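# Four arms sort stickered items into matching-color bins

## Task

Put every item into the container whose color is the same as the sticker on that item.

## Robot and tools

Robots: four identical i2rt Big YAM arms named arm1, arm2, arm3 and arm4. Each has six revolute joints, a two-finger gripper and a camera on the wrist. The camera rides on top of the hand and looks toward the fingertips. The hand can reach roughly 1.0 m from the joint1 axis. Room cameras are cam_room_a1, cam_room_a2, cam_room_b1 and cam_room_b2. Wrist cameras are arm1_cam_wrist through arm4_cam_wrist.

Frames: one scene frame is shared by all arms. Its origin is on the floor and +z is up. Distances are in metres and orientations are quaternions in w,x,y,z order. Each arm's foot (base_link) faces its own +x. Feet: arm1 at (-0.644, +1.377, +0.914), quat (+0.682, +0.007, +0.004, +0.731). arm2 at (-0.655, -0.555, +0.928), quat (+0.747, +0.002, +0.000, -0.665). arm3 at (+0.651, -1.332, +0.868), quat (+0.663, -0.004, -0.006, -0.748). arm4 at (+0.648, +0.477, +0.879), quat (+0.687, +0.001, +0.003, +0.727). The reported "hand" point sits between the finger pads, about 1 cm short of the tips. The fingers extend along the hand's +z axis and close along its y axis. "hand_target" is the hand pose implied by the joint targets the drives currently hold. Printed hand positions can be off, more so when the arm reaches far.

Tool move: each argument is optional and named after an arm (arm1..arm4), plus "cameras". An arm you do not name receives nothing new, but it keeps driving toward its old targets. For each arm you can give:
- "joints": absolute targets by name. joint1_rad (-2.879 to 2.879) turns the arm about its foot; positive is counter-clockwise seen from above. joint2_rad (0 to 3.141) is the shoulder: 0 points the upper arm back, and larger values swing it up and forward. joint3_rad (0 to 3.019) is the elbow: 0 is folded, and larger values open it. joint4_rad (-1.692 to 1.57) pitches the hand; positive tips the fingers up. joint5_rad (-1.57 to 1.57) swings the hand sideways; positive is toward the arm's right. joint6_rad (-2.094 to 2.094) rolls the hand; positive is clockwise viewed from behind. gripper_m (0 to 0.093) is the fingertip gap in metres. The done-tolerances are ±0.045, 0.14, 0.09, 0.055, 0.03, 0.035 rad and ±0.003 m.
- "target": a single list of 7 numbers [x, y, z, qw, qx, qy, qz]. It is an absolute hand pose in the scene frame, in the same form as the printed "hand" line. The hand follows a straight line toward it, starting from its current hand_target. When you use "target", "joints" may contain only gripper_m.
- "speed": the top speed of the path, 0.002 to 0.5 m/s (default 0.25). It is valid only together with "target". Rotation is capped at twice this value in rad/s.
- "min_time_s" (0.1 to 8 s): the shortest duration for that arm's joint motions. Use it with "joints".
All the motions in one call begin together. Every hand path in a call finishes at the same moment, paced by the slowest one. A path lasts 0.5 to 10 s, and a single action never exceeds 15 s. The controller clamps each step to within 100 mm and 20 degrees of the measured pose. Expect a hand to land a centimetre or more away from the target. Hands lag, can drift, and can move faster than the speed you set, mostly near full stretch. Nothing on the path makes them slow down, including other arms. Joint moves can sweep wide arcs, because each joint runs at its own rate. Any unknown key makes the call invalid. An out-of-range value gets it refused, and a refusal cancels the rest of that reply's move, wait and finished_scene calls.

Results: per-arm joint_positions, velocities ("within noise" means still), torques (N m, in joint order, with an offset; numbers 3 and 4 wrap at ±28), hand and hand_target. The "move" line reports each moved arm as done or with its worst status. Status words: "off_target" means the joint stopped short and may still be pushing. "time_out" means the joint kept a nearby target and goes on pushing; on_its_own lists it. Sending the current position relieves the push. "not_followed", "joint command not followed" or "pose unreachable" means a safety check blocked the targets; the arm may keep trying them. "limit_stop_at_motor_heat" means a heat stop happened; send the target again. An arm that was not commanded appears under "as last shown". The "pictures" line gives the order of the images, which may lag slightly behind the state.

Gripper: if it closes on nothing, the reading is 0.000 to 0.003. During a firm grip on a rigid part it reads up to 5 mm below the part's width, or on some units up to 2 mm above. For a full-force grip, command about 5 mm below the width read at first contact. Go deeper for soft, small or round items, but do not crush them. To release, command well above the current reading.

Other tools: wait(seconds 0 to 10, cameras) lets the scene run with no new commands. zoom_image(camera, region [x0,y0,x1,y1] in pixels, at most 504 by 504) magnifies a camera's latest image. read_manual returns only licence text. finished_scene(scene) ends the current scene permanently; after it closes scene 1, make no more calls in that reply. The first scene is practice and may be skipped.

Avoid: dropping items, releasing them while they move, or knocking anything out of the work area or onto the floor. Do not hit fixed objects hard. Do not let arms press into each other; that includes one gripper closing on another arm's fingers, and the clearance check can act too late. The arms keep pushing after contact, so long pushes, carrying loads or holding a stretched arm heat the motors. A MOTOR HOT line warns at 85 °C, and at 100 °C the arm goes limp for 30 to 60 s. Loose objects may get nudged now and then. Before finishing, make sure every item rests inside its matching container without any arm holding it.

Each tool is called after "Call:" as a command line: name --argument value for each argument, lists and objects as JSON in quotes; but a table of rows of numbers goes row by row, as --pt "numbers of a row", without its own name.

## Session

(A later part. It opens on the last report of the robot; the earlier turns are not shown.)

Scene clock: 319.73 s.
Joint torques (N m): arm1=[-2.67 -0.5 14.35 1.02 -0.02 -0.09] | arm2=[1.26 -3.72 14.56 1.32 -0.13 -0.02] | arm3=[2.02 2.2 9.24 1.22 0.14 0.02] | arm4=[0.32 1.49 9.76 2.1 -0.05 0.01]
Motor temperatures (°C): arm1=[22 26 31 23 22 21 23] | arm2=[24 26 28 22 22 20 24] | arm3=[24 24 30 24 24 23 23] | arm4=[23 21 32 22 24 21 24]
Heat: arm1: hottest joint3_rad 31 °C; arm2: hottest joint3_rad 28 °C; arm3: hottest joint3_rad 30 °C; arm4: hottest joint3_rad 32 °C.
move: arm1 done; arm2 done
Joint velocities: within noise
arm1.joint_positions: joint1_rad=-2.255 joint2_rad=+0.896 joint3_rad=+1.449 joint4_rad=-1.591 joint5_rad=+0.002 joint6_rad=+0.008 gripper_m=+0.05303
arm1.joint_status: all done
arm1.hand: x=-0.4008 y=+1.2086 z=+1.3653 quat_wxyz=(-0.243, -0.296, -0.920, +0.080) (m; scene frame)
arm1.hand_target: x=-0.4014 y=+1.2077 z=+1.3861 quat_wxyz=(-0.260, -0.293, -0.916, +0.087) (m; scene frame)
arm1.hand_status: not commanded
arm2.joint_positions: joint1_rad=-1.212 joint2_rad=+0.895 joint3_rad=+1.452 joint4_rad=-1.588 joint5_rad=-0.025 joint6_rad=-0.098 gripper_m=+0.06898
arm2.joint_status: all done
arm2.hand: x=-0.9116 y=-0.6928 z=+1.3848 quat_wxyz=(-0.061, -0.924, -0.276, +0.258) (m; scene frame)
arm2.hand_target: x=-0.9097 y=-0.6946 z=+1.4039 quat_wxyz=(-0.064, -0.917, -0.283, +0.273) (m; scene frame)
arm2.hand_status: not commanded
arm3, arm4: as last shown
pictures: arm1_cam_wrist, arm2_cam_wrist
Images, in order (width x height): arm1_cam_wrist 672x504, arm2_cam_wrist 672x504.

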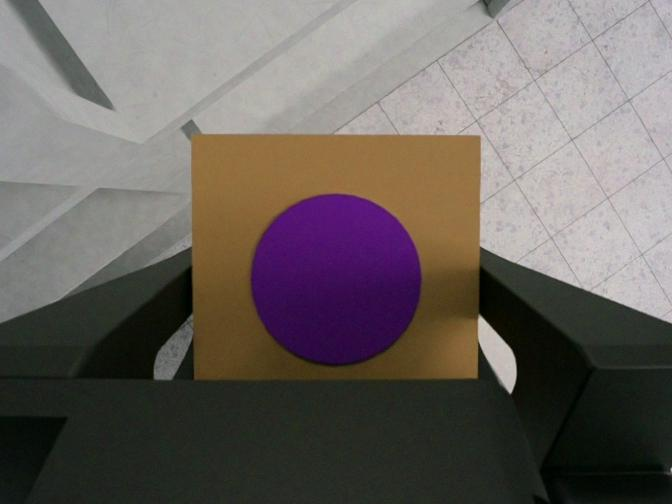

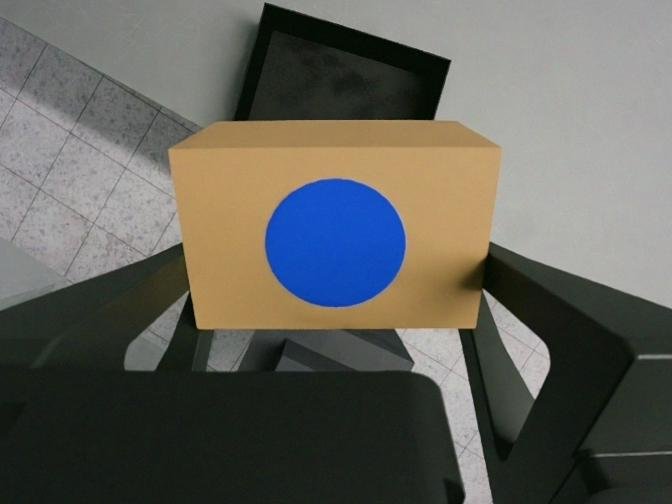

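Call:
move --arm1 '{"target":[-0.38,1.19,1.09,0.2741,0.2959,0.9107,-0.0891]}' --arm2 '{"joints":{"joint1_rad":2.197,"joint5_rad":0,"joint6_rad":0},"min_time_s":4}' --arm4 '{"joints":{"joint1_rad":0.9,"joint2_rad":0.7,"joint3_rad":1.4,"joint4_rad":-1.2},"min_time_s":4}' --cameras '["all"]'

Scene clock: 331.10 s.
Joint torques (N m): arm1=[-2.26 -0.26 12.49 2.07 -0.04 0.06] | arm2=[1.03 -3.55 14.53 1.32 0.13 0.22] | arm3=[2.02 2.32 9.17 1.21 0.14 0.02] | arm4=[0.73 0.62 11.4 0.9 -0.08 -0.02]
Motor temperatures (°C): arm1=[22 25 31 23 21 21 23] | arm2=[24 26 29 22 22 20 24] | arm3=[24 24 30 24 24 23 23] | arm4=[23 21 34 22 24 21 24]
Heat: arm1: hottest joint3_rad 31 °C; arm2: hottest joint3_rad 29 °C; arm3: hottest joint3_rad 30 °C; arm4: hottest joint3_rad 34 °C.
move: arm1 off_target; arm2 done; arm4 done
Joint velocities: within noise
arm1.joint_positions: joint1_rad=-2.255 joint2_rad=+0.788 joint3_rad=+0.613 joint4_rad=-0.831 joint5_rad=+0.000 joint6_rad=+0.008 gripper_m=+0.05303
arm1.joint_status: not commanded
arm1.hand: x=-0.3868 y=+1.1965 z=+1.0804 quat_wxyz=(-0.258, -0.294, -0.916, +0.085) (m; scene frame)
arm1.hand_target: x=-0.3803 y=+1.1903 z=+1.0903 quat_wxyz=(-0.274, -0.296, -0.911, +0.089) (m; scene frame)
arm1.hand_status: off_target (0.013 m and 2.0 deg from the pose sent, 0.277 m and 3.8 deg at the start)
arm2.joint_positions: joint1_rad=+2.194 joint2_rad=+0.895 joint3_rad=+1.452 joint4_rad=-1.588 joint5_rad=-0.003 joint6_rad=-0.015 gripper_m=+0.06899
arm2.joint_status: all done
arm2.hand: x=-0.4422 y=-0.3613 z=+1.3867 quat_wxyz=(-0.250, +0.355, -0.895, -0.097) (m; scene frame)
arm2.hand_target: x=-0.4430 y=-0.3618 z=+1.4057 quat_wxyz=(-0.264, +0.348, -0.894, -0.103) (m; scene frame)
arm2.hand_status: not commanded
arm3: as last shown
arm4.joint_positions: joint1_rad=+0.909 joint2_rad=+0.690 joint3_rad=+1.352 joint4_rad=-1.188 joint5_rad=-0.012 joint6_rad=-0.013 gripper_m=+0.09398
arm4.joint_status: all done
arm4.hand: x=+0.4118 y=+0.6422 z=+1.4137 quat_wxyz=(-0.145, +0.829, -0.251, -0.478) (m; scene frame)
arm4.hand_target: x=+0.4157 y=+0.6421 z=+1.4333 quat_wxyz=(-0.150, +0.822, -0.250, -0.489) (m; scene frame)
arm4.hand_status: not commanded
pictures: arm1_cam_wrist, arm2_cam_wrist, arm3_cam_wrist, arm4_cam_wrist, cam_room_a1, cam_room_a2, cam_room_b1, cam_room_b2
Images, in order (width x height): arm1_cam_wrist 672x504, arm2_cam_wrist 672x504, arm3_cam_wrist 672x504, arm4_cam_wrist 672x504, cam_room_a1 672x504, cam_room_a2 672x504, cam_room_b1 672x504, cam_room_b2 672x504.

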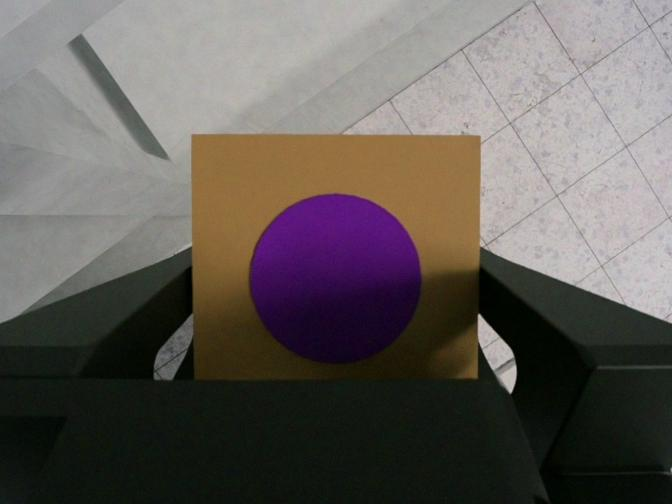

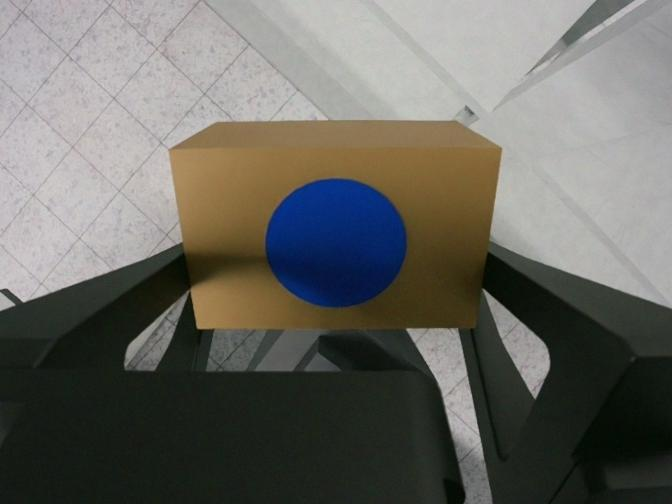

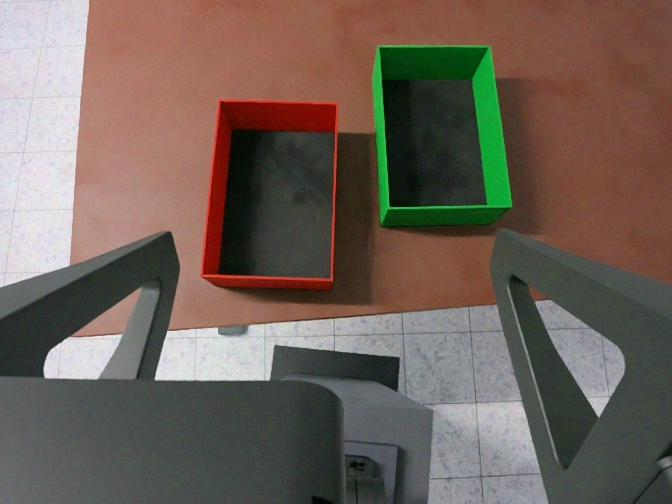

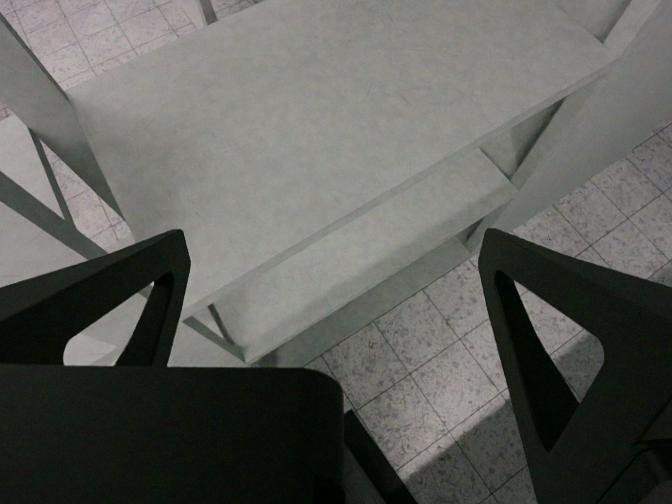

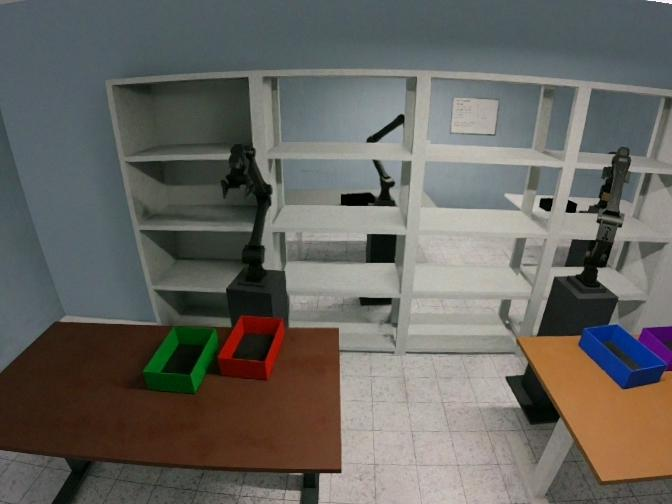

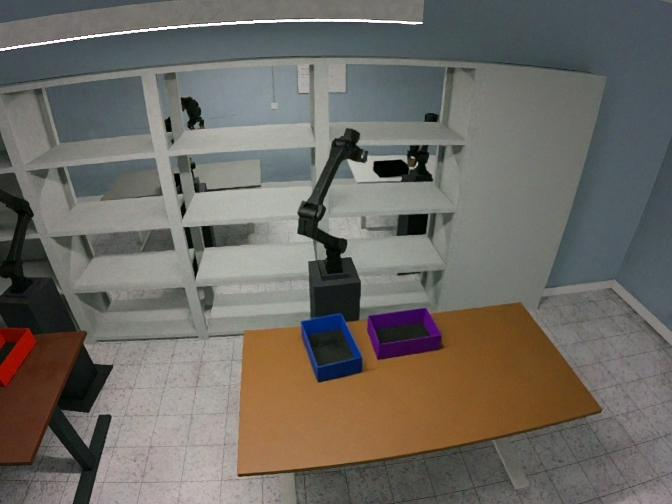

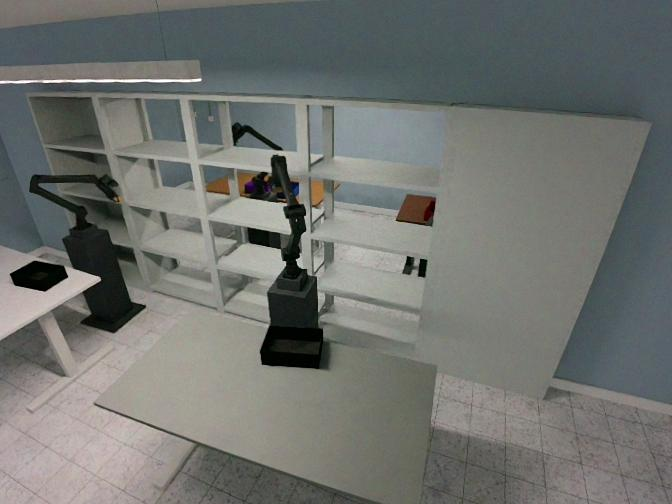

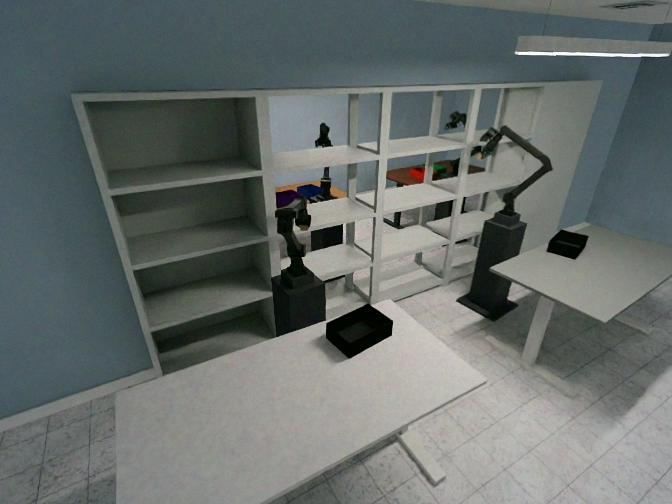

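Call:
move --arm1 '{"target":[-0.02,0.93,1.09,0.2741,0.2959,0.9107,-0.0891]}' --arm2 '{"target":[-0.42,-0.34,1.12,0.2535,-0.3475,0.8988,0.0980]}' --cameras '["all"]'

Scene clock: 337.50 s.
Joint torques (N m): arm1=[-2.9 -19.14 17.26 0.81 -0.03 0.04] | arm2=[1.26 -3.49 11.33 2.62 0.14 0.21] | arm3=[1.96 2.14 9.18 1.2 0.13 0.03] | arm4=[-0.15 1.03 11.3 1.06 -0.04 -0.01]
Motor temperatures (°C): arm1=[22 25 32 23 21 21 23] | arm2=[24 26 30 22 22 20 24] | arm3=[24 24 30 24 24 23 23] | arm4=[23 21 35 22 24 21 24]
Heat: arm1: hottest joint3_rad 32 °C; arm2: hottest joint3_rad 30 °C; arm3: hottest joint3_rad 30 °C; arm4: hottest joint3_rad 35 °C.
move: arm1 off_target; arm2 done
Joint velocities: within noise
arm1.joint_positions: joint1_rad=-2.255 joint2_rad=+2.008 joint3_rad=+1.802 joint4_rad=-0.823 joint5_rad=-0.002 joint6_rad=+0.008 gripper_m=+0.05303
arm1.joint_status: not commanded
arm1.hand: x=-0.0325 y=+0.9465 z=+1.0577 quat_wxyz=(-0.248, -0.295, -0.919, +0.080) (m; scene frame)
arm1.hand_target: x=-0.0218 y=+0.9314 z=+1.0904 quat_wxyz=(-0.275, -0.296, -0.911, +0.089) (m; scene frame)
arm1.hand_status: off_target (0.038 m and 3.3 deg from the pose sent, 0.453 m and 2.0 deg at the start)
arm2.joint_positions: joint1_rad=+2.194 joint2_rad=+0.806 joint3_rad=+0.692 joint4_rad=-0.912 joint5_rad=+0.002 joint6_rad=-0.008 gripper_m=+0.06899
arm2.joint_status: not commanded
arm2.hand: x=-0.4211 y=-0.3430 z=+1.1244 quat_wxyz=(-0.253, +0.351, -0.896, -0.096) (m; scene frame)
arm2.hand_target: x=-0.4200 y=-0.3401 z=+1.1201 quat_wxyz=(-0.253, +0.347, -0.898, -0.098) (m; scene frame)
arm2.hand_status: done (0.005 m and 0.5 deg from the pose sent, 0.268 m and 1.0 deg at the start)
arm3, arm4: as last shown
pictures: arm1_cam_wrist, arm2_cam_wrist, arm3_cam_wrist, arm4_cam_wrist, cam_room_a1, cam_room_a2, cam_room_b1, cam_room_b2
Images, in order (width x height): arm1_cam_wrist 672x504, arm2_cam_wrist 672x504, arm3_cam_wrist 672x504, arm4_cam_wrist 672x504, cam_room_a1 672x504, cam_room_a2 672x504, cam_room_b1 672x504, cam_room_b2 672x504.

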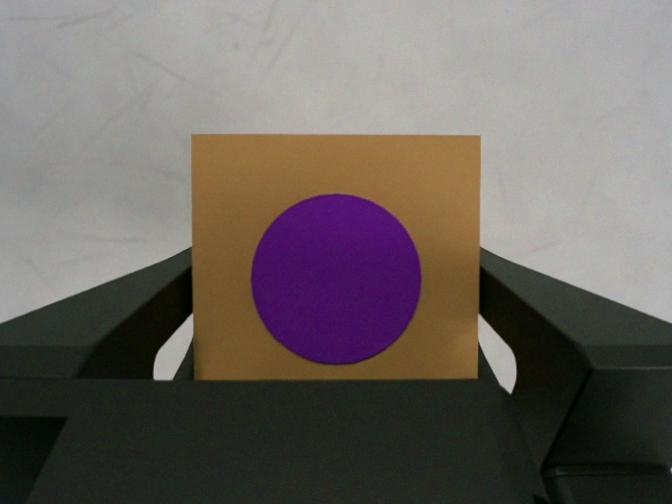

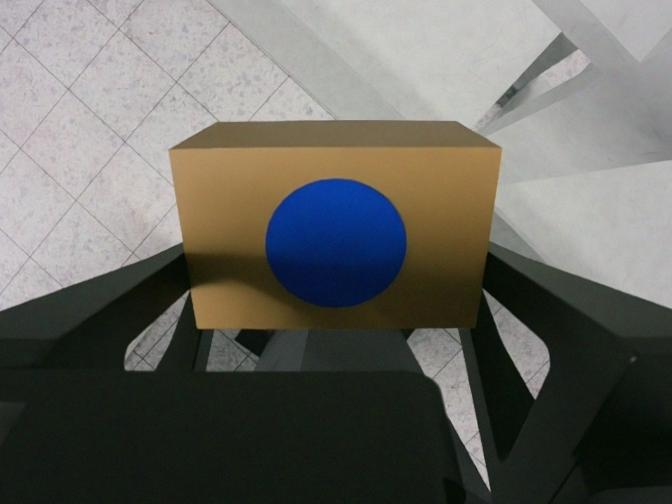

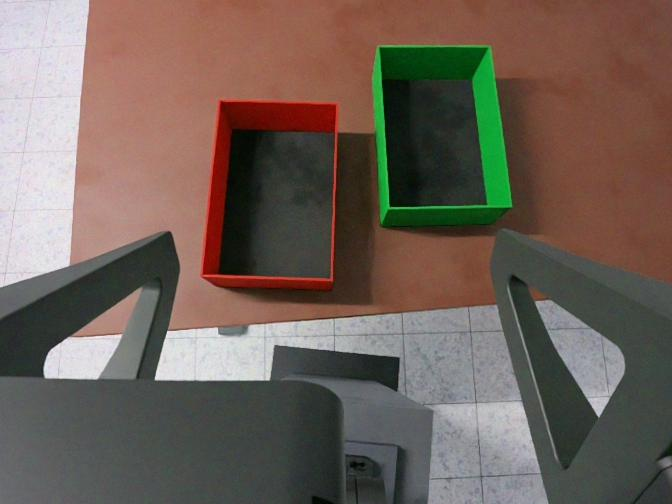

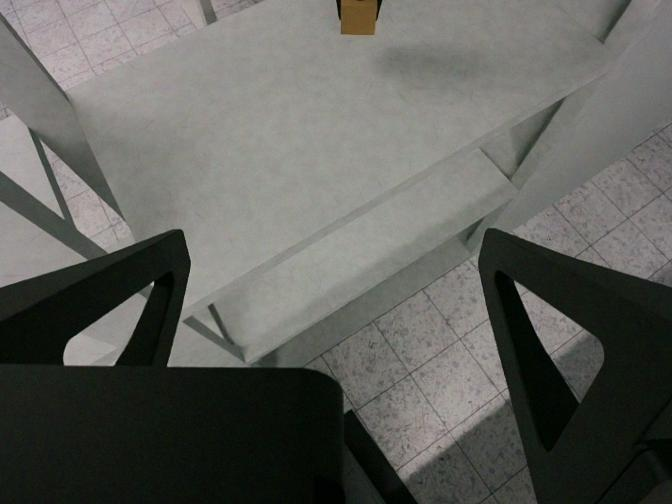

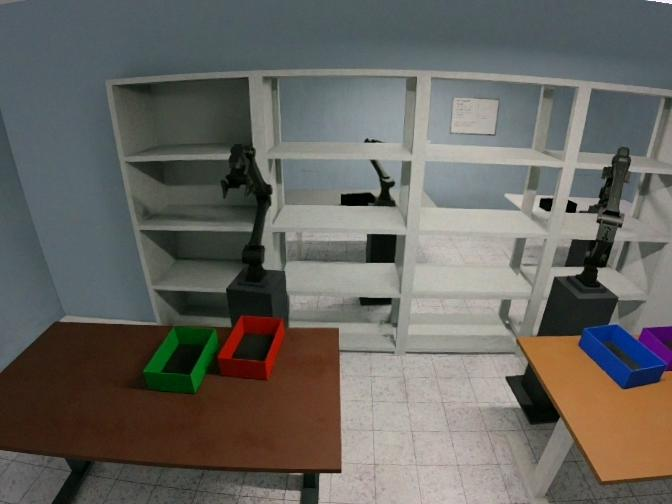

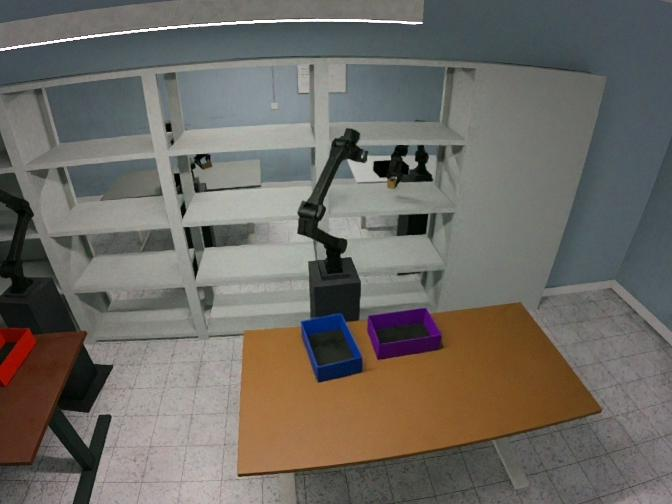

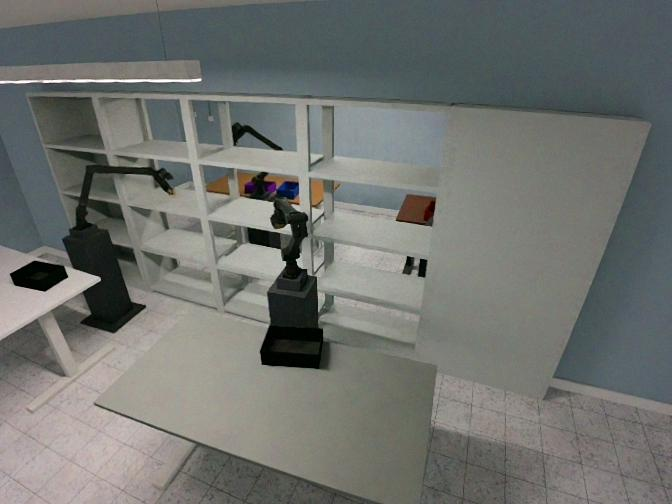

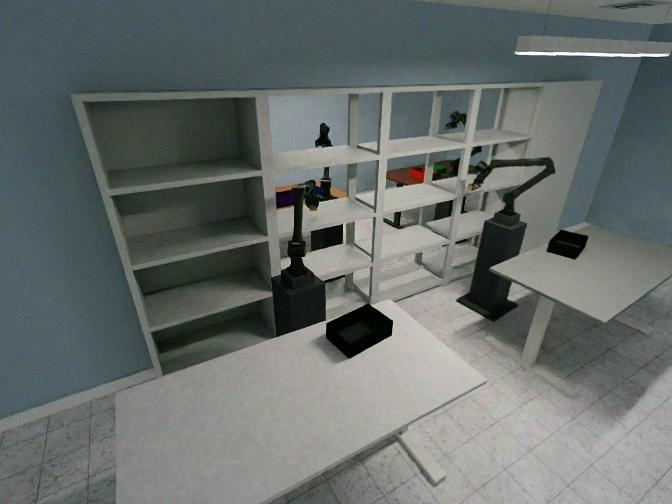

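Call:
move --arm1 '{"target":[-0.02,0.93,1.055,0.2741,0.2959,0.9107,-0.0891],"speed":0.12}' --cameras '["arm4_cam_wrist","cam_room_a2"]'

Call:
move --arm2 '{"target":[-0.05,0.01,1.11,0.2535,-0.3475,0.8988,0.0980]}' --cameras '["arm2_cam_wrist","cam_room_a2","cam_room_b2","arm1_cam_wrist"]'

Scene clock: 342.87 s.
Joint torques (N m): arm1=[-2.61 -18.78 12.66 2.24 -0.03 0.05] | arm2=[1.32 -3.55 11.32 2.65 0.13 0.21] | arm3=[1.85 2.2 9.16 1.21 0.14 0.02] | arm4=[0.09 0.97 11.54 0.85 -0.05 -0.02]
Motor temperatures (°C): arm1=[22 26 32 23 21 21 23] | arm2=[24 26 30 22 22 20 24] | arm3=[24 24 30 24 24 23 23] | arm4=[23 21 36 22 24 21 24]
Heat: arm1: hottest joint3_rad 32 °C; arm2: hottest joint3_rad 30 °C; arm3: hottest joint3_rad 30 °C; arm4: hottest joint3_rad 36 °C.
move: arm1 off_target
Joint velocities: within noise
arm1.joint_positions: joint1_rad=-2.255 joint2_rad=+2.026 joint3_rad=+1.802 joint4_rad=-0.778 joint5_rad=-0.002 joint6_rad=+0.008 gripper_m=+0.05303
arm1.joint_status: not commanded
arm1.hand: x=-0.0246 y=+0.9408 z=+1.0501 quat_wxyz=(-0.261, -0.294, -0.916, +0.084) (m; scene frame)
arm1.hand_target: x=-0.0203 y=+0.9303 z=+1.0551 quat_wxyz=(-0.274, -0.296, -0.911, +0.089) (m; scene frame)
arm1.hand_status: off_target (0.013 m and 1.8 deg from the pose sent, 0.021 m and 3.3 deg at the start)
arm2, arm3, arm4: as last shown
pictures: arm4_cam_wrist, cam_room_a2
Images, in order (width x height): arm4_cam_wrist 672x504, cam_room_a2 672x504.

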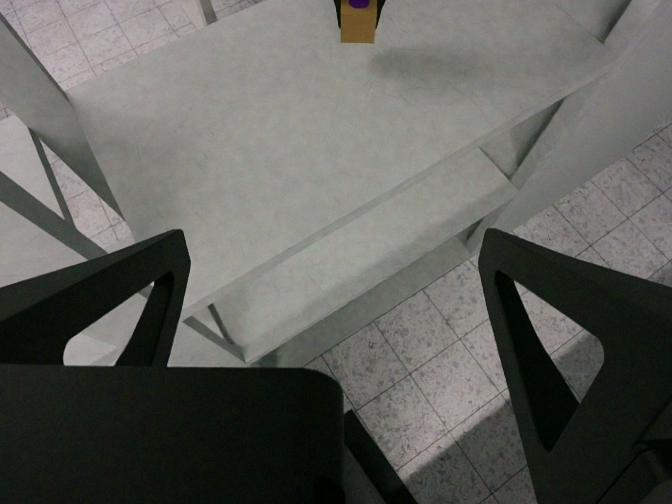

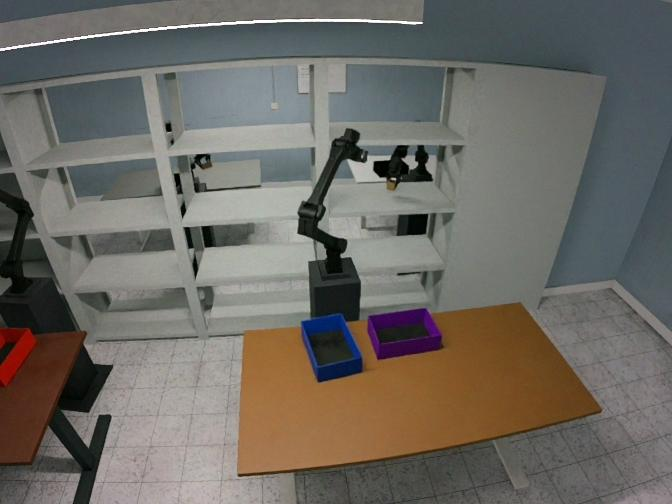

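Scene clock: 345.90 s.
Joint torques (N m): arm1=[-2.32 -18.55 12.57 2.17 -0.03 0.03] | arm2=[1.44 -24.29 17.65 1.31 0.13 0.21] | arm3=[2.14 2.26 9.18 1.18 0.14 0.03] | arm4=[0.21 0.85 11.4 0.9 -0.06 0.01]
Motor temperatures (°C): arm1=[22 26 32 23 21 21 23] | arm2=[24 26 31 22 22 20 24] | arm3=[24 24 30 24 24 23 23] | arm4=[23 21 36 22 24 21 24]
Heat: arm1: hottest joint3_rad 32 °C; arm2: hottest joint3_rad 31 °C; arm3: hottest joint3_rad 30 °C; arm4: hottest joint3_rad 36 °C.
move: arm2 off_target
Joint velocities: within noise
arm1, arm3, arm4: as last shown
arm2.joint_positions: joint1_rad=+2.198 joint2_rad=+2.231 joint3_rad=+2.231 joint4_rad=-1.043 joint5_rad=+0.006 joint6_rad=-0.001 gripper_m=+0.06899
arm2.joint_status: not commanded
arm2.hand: x=-0.0554 y=-0.0049 z=+1.1049 quat_wxyz=(-0.246, +0.350, -0.899, -0.093) (m; scene frame)
arm2.hand_target: x=-0.0510 y=+0.0093 z=+1.1100 quat_wxyz=(-0.254, +0.347, -0.897, -0.098) (m; scene frame)
arm2.hand_status: off_target (0.017 m and 1.1 deg from the pose sent, 0.512 m and 0.5 deg at the start)
pictures: arm1_cam_wrist, arm2_cam_wrist, cam_room_a2, cam_room_b2
Images, in order (width x height): arm1_cam_wrist 672x504, arm2_cam_wrist 672x504, cam_room_a2 672x504, cam_room_b2 672x504.

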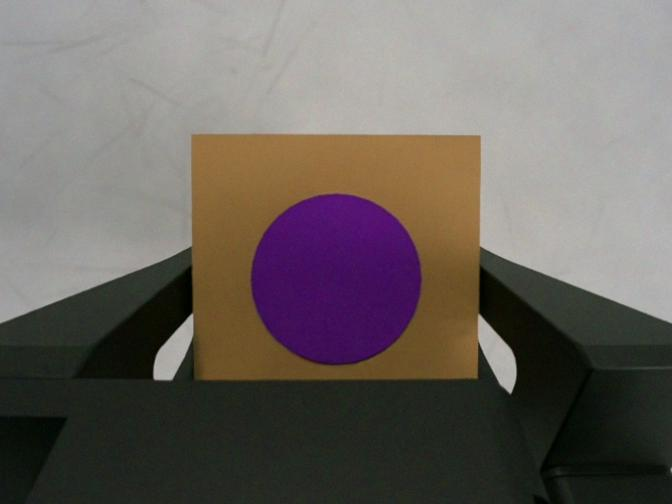

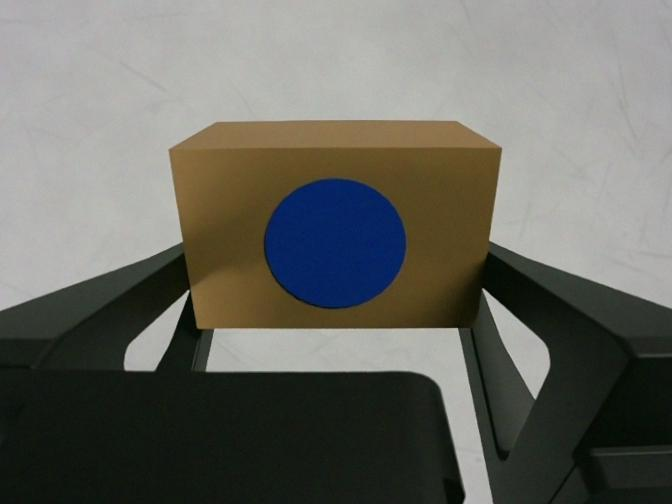

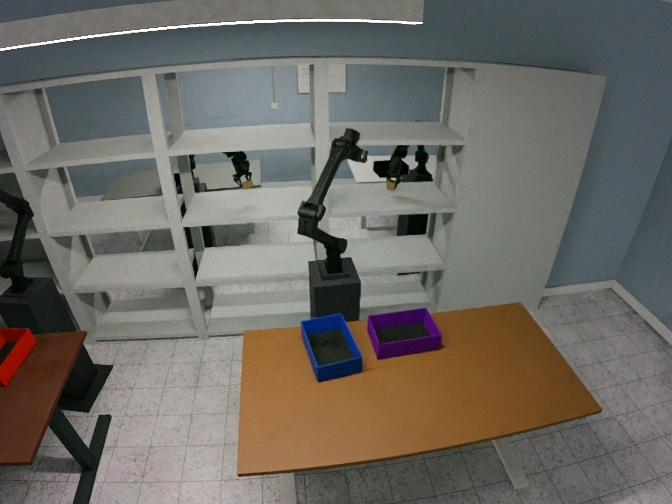

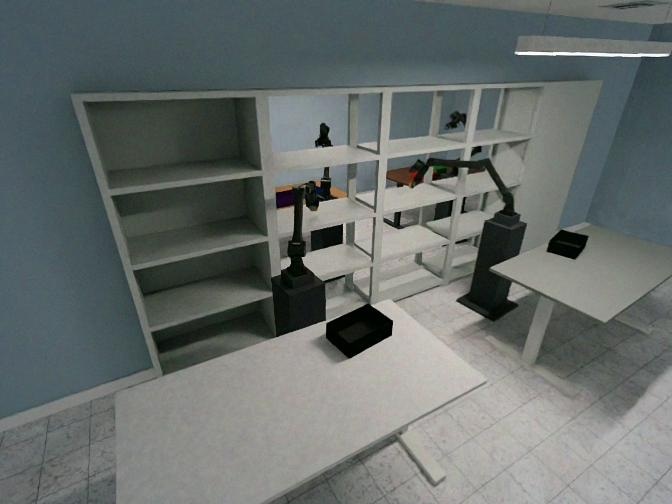

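Call:
move --arm1 '{"target":[-0.02,0.93,1.025,0.2741,0.2959,0.9107,-0.0891],"speed":0.12}' --arm2 '{"target":[-0.05,0.02,1.06,0.2535,-0.3475,0.8988,0.0980],"speed":0.12}' --cameras '["arm4_cam_wrist","cam_room_a2"]'

Call:
zoom_image --camera "arm4_cam_wrist" --region '[270, 0, 470, 120]'

Call:
zoom_image --camera "cam_room_a2" --region '[200, 130, 460, 240]'

Scene clock: 353.37 s.
Joint torques (N m): arm1=[-2.73 -18.9 11.52 2.15 -0.02 -0.01] | arm2=[1.26 -24.35 11.7 2.58 0.15 0.21] | arm3=[1.96 2.2 9.14 1.2 0.14 0.03] | arm4=[0.5 0.32 11.43 0.94 -0.03 0.03]
Motor temperatures (°C): arm1=[22 27 32 23 21 21 23] | arm2=[24 26 32 22 22 20 24] | arm3=[24 24 30 23 24 23 23] | arm4=[23 21 37 22 24 21 24]
Heat: arm1: hottest joint3_rad 32 °C; arm2: hottest joint3_rad 32 °C; arm3: hottest joint3_rad 30 °C; arm4: hottest joint3_rad 37 °C.
move: arm1 done; arm2 off_target
Joint velocities: within noise
arm1.joint_positions: joint1_rad=-2.255 joint2_rad=+2.053 joint3_rad=+1.767 joint4_rad=-0.711 joint5_rad=-0.002 joint6_rad=+0.008 gripper_m=+0.05303
arm1.joint_status: not commanded
arm1.hand: x=-0.0224 y=+0.9390 z=+1.0212 quat_wxyz=(-0.263, -0.293, -0.915, +0.085) (m; scene frame)
arm1.hand_target: x=-0.0201 y=+0.9302 z=+1.0250 quat_wxyz=(-0.274, -0.296, -0.911, +0.089) (m; scene frame)
arm1.hand_status: done (0.010 m and 1.5 deg from the pose sent, 0.028 m and 1.8 deg at the start)
arm2.joint_positions: joint1_rad=+2.210 joint2_rad=+2.260 joint3_rad=+2.231 joint4_rad=-0.971 joint5_rad=+0.011 joint6_rad=+0.007 gripper_m=+0.06899
arm2.joint_status: not commanded
arm2.hand: x=-0.0494 y=+0.0127 z=+1.0911 quat_wxyz=(-0.265, +0.349, -0.893, -0.101) (m; scene frame)
arm2.hand_target: x=-0.0509 y=+0.0189 z=+1.0604 quat_wxyz=(-0.253, +0.347, -0.898, -0.098) (m; scene frame)
arm2.hand_status: off_target (0.032 m and 1.5 deg from the pose sent, 0.052 m and 1.1 deg at the start)
arm3, arm4: as last shown
pictures: arm4_cam_wrist, cam_room_a2
Images, in order (width x height): arm4_cam_wrist 672x504, cam_room_a2 672x504.

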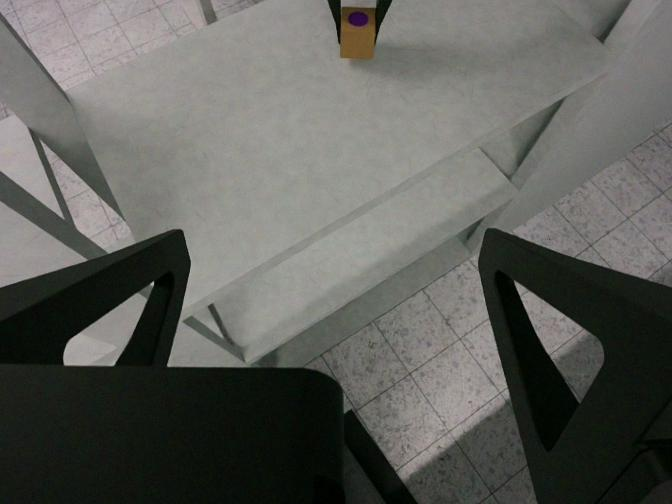

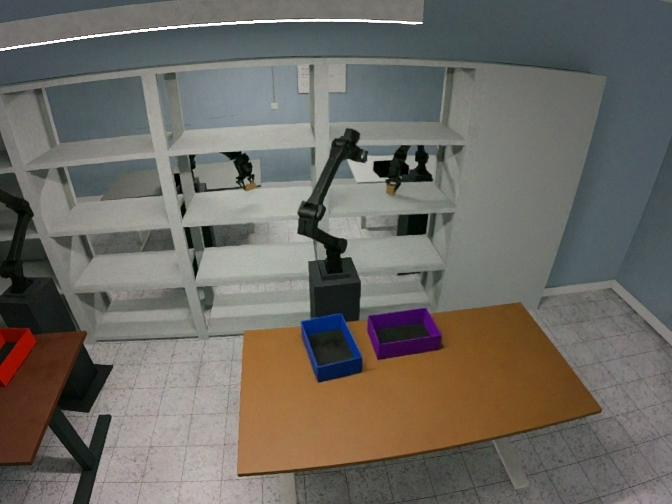

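Scaled by 2.520.

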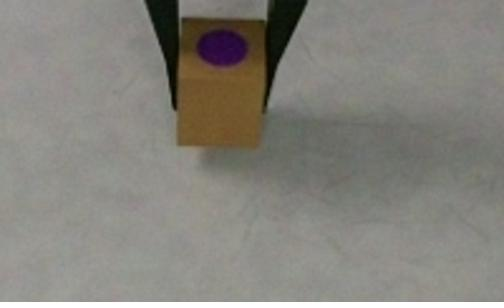

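Scaled by 1.938.

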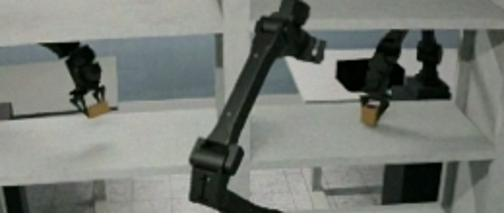

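Call:
move --arm1 '{"target":[-0.02,0.93,1.007,0.2741,0.2959,0.9107,-0.0891],"speed":0.08}' --arm2 '{"target":[-0.05,0.02,1.035,0.2535,-0.3475,0.8988,0.0980],"speed":0.12}' --cameras '["arm4_cam_wrist","cam_room_a2"]'

Call:
zoom_image --camera "arm4_cam_wrist" --region '[270, 0, 470, 120]'

Call:
zoom_image --camera "cam_room_a2" --region '[200, 130, 460, 240]'

Scene clock: 358.73 s.
Joint torques (N m): arm1=[-2.26 -18.61 11.43 2 -0.04 0.04] | arm2=[1.26 -24.18 11.07 2.7 0.14 0.2] | arm3=[2.08 2.08 9.18 1.18 0.14 0.03] | arm4=[0.32 0.67 11.59 0.94 -0.02 0.01]
Motor temperatures (°C): arm1=[21 26 33 23 21 21 23] | arm2=[24 26 32 23 22 20 24] | arm3=[24 24 30 23 24 23 23] | arm4=[23 21 38 22 24 21 24]
Heat: arm1: hottest joint3_rad 33 °C; arm2: hottest joint3_rad 32 °C; arm3: hottest joint3_rad 30 °C; arm4: hottest joint3_rad 38 °C.
move: arm1 done; arm2 off_target
Joint velocities: within noise
arm1.joint_positions: joint1_rad=-2.255 joint2_rad=+2.063 joint3_rad=+1.746 joint4_rad=-0.671 joint5_rad=-0.002 joint6_rad=+0.008 gripper_m=+0.05303
arm1.joint_status: not commanded
arm1.hand: x=-0.0214 y=+0.9382 z=+1.0095 quat_wxyz=(-0.267, -0.293, -0.914, +0.086) (m; scene frame)
arm1.hand_target: x=-0.0201 y=+0.9302 z=+1.0071 quat_wxyz=(-0.274, -0.296, -0.911, +0.089) (m; scene frame)
arm1.hand_status: done (0.009 m and 1.0 deg from the pose sent, 0.017 m and 1.5 deg at the start)
arm2.joint_positions: joint1_rad=+2.210 joint2_rad=+2.266 joint3_rad=+2.187 joint4_rad=-0.915 joint5_rad=+0.011 joint6_rad=+0.007 gripper_m=+0.06899
arm2.joint_status: not commanded
arm2.hand: x=-0.0482 y=+0.0139 z=+1.0707 quat_wxyz=(-0.267, +0.349, -0.892, -0.102) (m; scene frame)
arm2.hand_target: x=-0.0511 y=+0.0187 z=+1.0354 quat_wxyz=(-0.253, +0.347, -0.898, -0.098) (m; scene frame)
arm2.hand_status: off_target (0.036 m and 1.8 deg from the pose sent, 0.057 m and 1.5 deg at the start)
arm3, arm4: as last shown
pictures: arm4_cam_wrist, cam_room_a2
Images, in order (width x height): arm4_cam_wrist 672x504, cam_room_a2 672x504.

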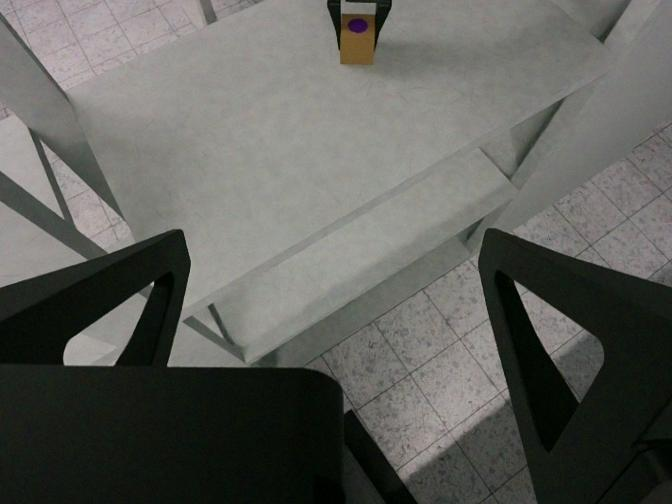

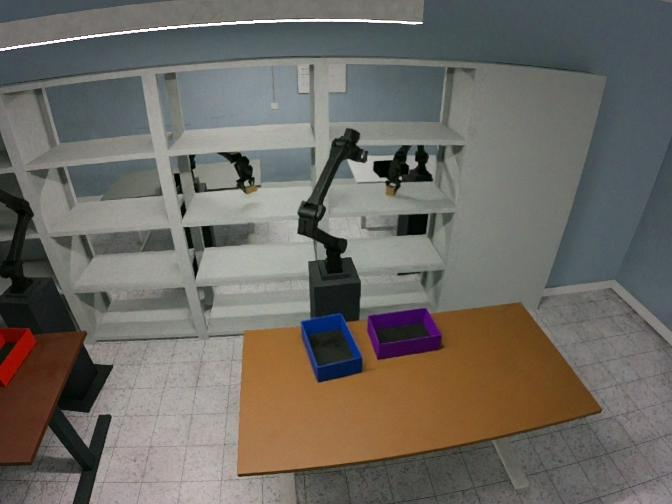

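Scaled by 2.520.

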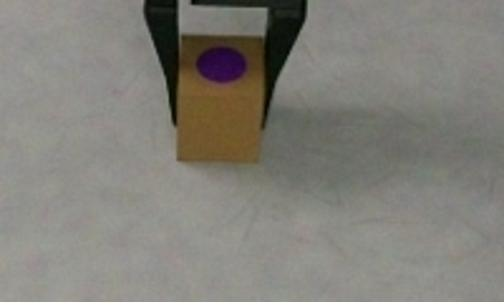

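Scaled by 1.938.

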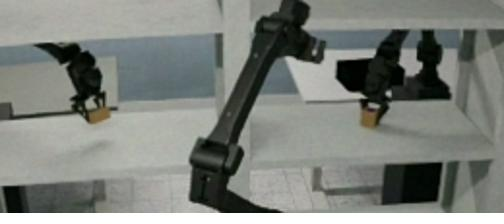

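Call:
move --arm1 '{"target":[-0.02,0.93,0.993,0.2741,0.2959,0.9107,-0.0891],"speed":0.06}' --arm2 '{"target":[-0.05,0.02,1.01,0.2535,-0.3475,0.8988,0.0980],"speed":0.1}' --cameras '["arm4_cam_wrist","cam_room_a2"]'

Call:
zoom_image --camera "arm4_cam_wrist" --region '[270, 0, 470, 120]'

Call:
zoom_image --camera "cam_room_a2" --region '[200, 130, 460, 240]'

Scene clock: 367.23 s.
Joint torques (N m): arm1=[-2.67 -17.61 10.69 2.33 0.05 0.07] | arm2=[1.26 -24.29 11.11 2.65 0.14 0.21] | arm3=[1.85 2.2 9.17 1.21 0.13 0.03] | arm4=[-0.09 0.62 11.51 0.96 -0.04 0.03]
Motor temperatures (°C): arm1=[21 26 33 23 21 21 23] | arm2=[24 27 32 23 22 20 24] | arm3=[24 24 30 23 24 23 23] | arm4=[23 21 38 22 24 21 24]
Heat: arm1: hottest joint3_rad 33 °C; arm2: hottest joint3_rad 32 °C; arm3: hottest joint3_rad 30 °C; arm4: hottest joint3_rad 38 °C.
move: arm1 off_target; arm2 off_target
Joint velocities: within noise
arm1.joint_positions: joint1_rad=-2.255 joint2_rad=+2.063 joint3_rad=+1.736 joint4_rad=-0.641 joint5_rad=-0.002 joint6_rad=+0.008 gripper_m=+0.05303
arm1.joint_status: not commanded
arm1.hand: x=-0.0190 y=+0.9366 z=+1.0086 quat_wxyz=(-0.276, -0.292, -0.911, +0.089) (m; scene frame)
arm1.hand_target: x=-0.0203 y=+0.9304 z=+0.9933 quat_wxyz=(-0.274, -0.296, -0.911, +0.089) (m; scene frame)
arm1.hand_status: off_target (0.017 m and 0.5 deg from the pose sent, 0.018 m and 1.0 deg at the start)
arm2.joint_positions: joint1_rad=+2.210 joint2_rad=+2.280 joint3_rad=+2.145 joint4_rad=-0.860 joint5_rad=+0.011 joint6_rad=+0.007 gripper_m=+0.06899
arm2.joint_status: not commanded
arm2.hand: x=-0.0473 y=+0.0148 z=+1.0450 quat_wxyz=(-0.267, +0.349, -0.892, -0.102) (m; scene frame)
arm2.hand_target: x=-0.0510 y=+0.0188 z=+1.0106 quat_wxyz=(-0.253, +0.347, -0.898, -0.098) (m; scene frame)
arm2.hand_status: off_target (0.036 m and 1.8 deg from the pose sent, 0.061 m and 1.8 deg at the start)
arm3.joint_positions: joint1_rad=+1.680 joint2_rad=+0.603 joint3_rad=+1.391 joint4_rad=-1.494 joint5_rad=-0.003 joint6_rad=-0.008 gripper_m=+0.09396
arm3.joint_status: not commanded
arm3.hand: x=+0.8570 y=-1.3269 z=+1.3788 quat_wxyz=(-0.419, +0.002, -0.908, +0.009) (m; scene frame)
arm3.hand_target: x=+0.8538 y=-1.3252 z=+1.3872 quat_wxyz=(-0.426, +0.002, -0.905, +0.007) (m; scene frame)
arm3.hand_status: not commanded
arm4: as last shown
pictures: arm4_cam_wrist, cam_room_a2
Images, in order (width x height): arm4_cam_wrist 672x504, cam_room_a2 672x504.

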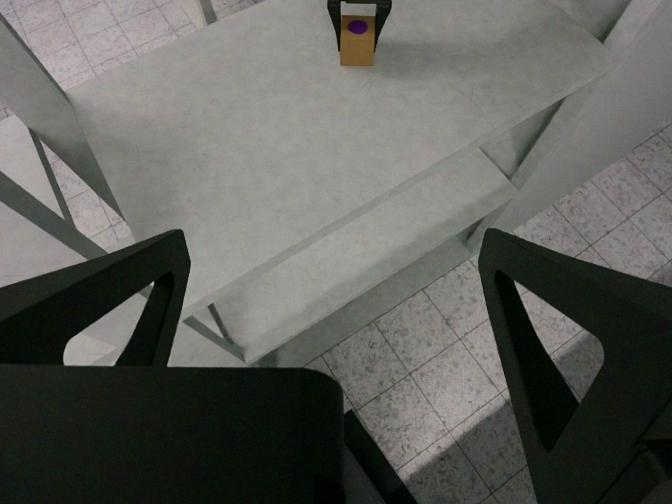

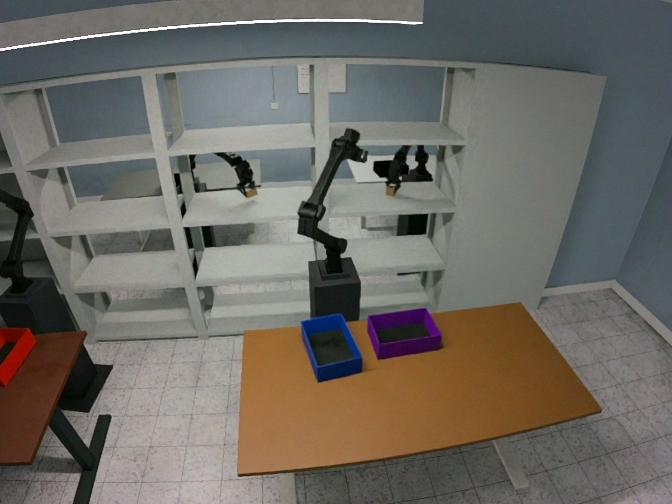

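Scaled by 2.520.

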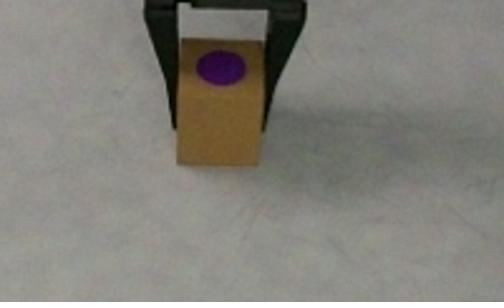

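Scaled by 1.938.

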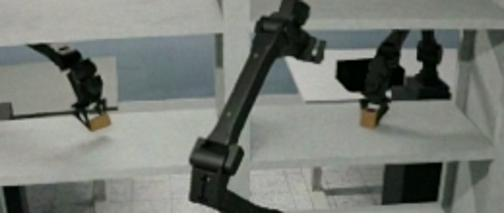

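Call:
move --arm1 '{"target":[-0.02,0.93,0.983,0.2741,0.2959,0.9107,-0.0891],"speed":0.06}' --arm2 '{"target":[-0.05,0.02,0.985,0.2535,-0.3475,0.8988,0.0980],"speed":0.1}' --cameras '["arm4_cam_wrist","cam_room_a2"]'

Call:
zoom_image --camera "cam_room_a2" --region '[200, 130, 330, 220]'

Scene clock: 373.73 s.
Joint torques (N m): arm1=[-2.26 -16.32 10.21 2.1 0.02 0] | arm2=[1.32 -24.12 11.02 2.56 0.14 0.18] | arm3=[2.08 2.32 9.17 1.18 0.14 0.03] | arm4=[0.09 0.91 11.36 0.83 -0.06 0]
Motor temperatures (°C): arm1=[21 26 33 23 21 21 23] | arm2=[24 27 32 23 22 20 24] | arm3=[24 24 30 23 24 23 23] | arm4=[23 21 39 22 24 21 24]
Heat: arm1: hottest joint3_rad 33 °C; arm2: hottest joint3_rad 32 °C; arm3: hottest joint3_rad 30 °C; arm4: hottest joint3_rad 39 °C.
move: arm1 off_target; arm2 off_target
Joint velocities: within noise
arm1.joint_positions: joint1_rad=-2.255 joint2_rad=+2.063 joint3_rad=+1.729 joint4_rad=-0.618 joint5_rad=-0.003 joint6_rad=+0.008 gripper_m=+0.05303
arm1.joint_status: not commanded
arm1.hand: x=-0.0170 y=+0.9353 z=+1.0083 quat_wxyz=(-0.284, -0.291, -0.909, +0.091) (m; scene frame)
arm1.hand_target: x=-0.0207 y=+0.9307 z=+0.9835 quat_wxyz=(-0.274, -0.296, -0.911, +0.089) (m; scene frame)
arm1.hand_status: off_target (0.026 m and 1.3 deg from the pose sent, 0.026 m and 0.5 deg at the start)
arm2.joint_positions: joint1_rad=+2.210 joint2_rad=+2.296 joint3_rad=+2.111 joint4_rad=-0.805 joint5_rad=+0.011 joint6_rad=+0.010 gripper_m=+0.06899
arm2.joint_status: not commanded
arm2.hand: x=-0.0461 y=+0.0159 z=+1.0222 quat_wxyz=(-0.269, +0.348, -0.892, -0.103) (m; scene frame)
arm2.hand_target: x=-0.0511 y=+0.0186 z=+0.9857 quat_wxyz=(-0.253, +0.347, -0.898, -0.098) (m; scene frame)
arm2.hand_status: off_target (0.038 m and 2.0 deg from the pose sent, 0.060 m and 1.8 deg at the start)
arm3, arm4: as last shown
pictures: arm4_cam_wrist, cam_room_a2
Images, in order (width x height): arm4_cam_wrist 672x504, cam_room_a2 672x504.

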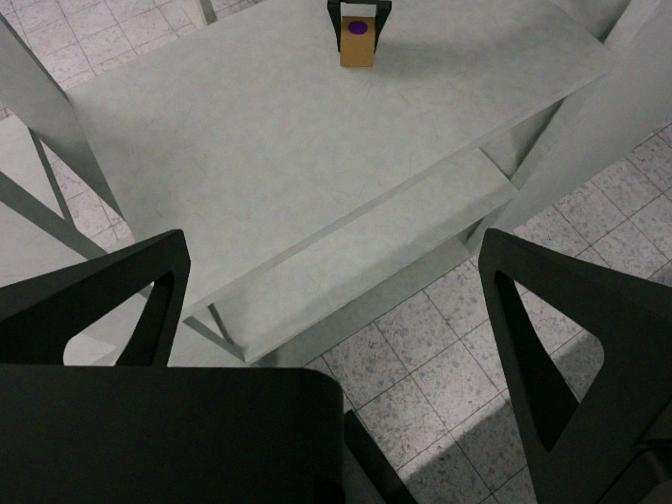

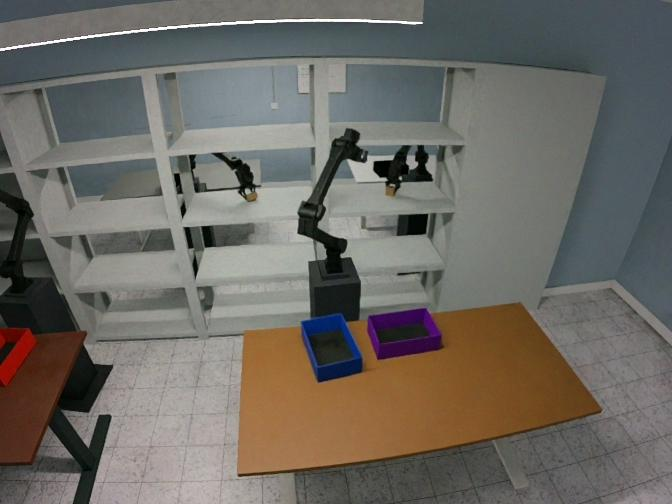

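Scaled by 3.877.

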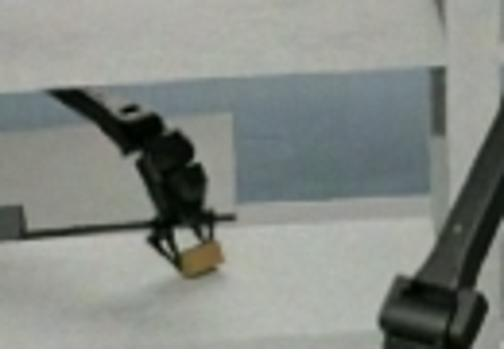

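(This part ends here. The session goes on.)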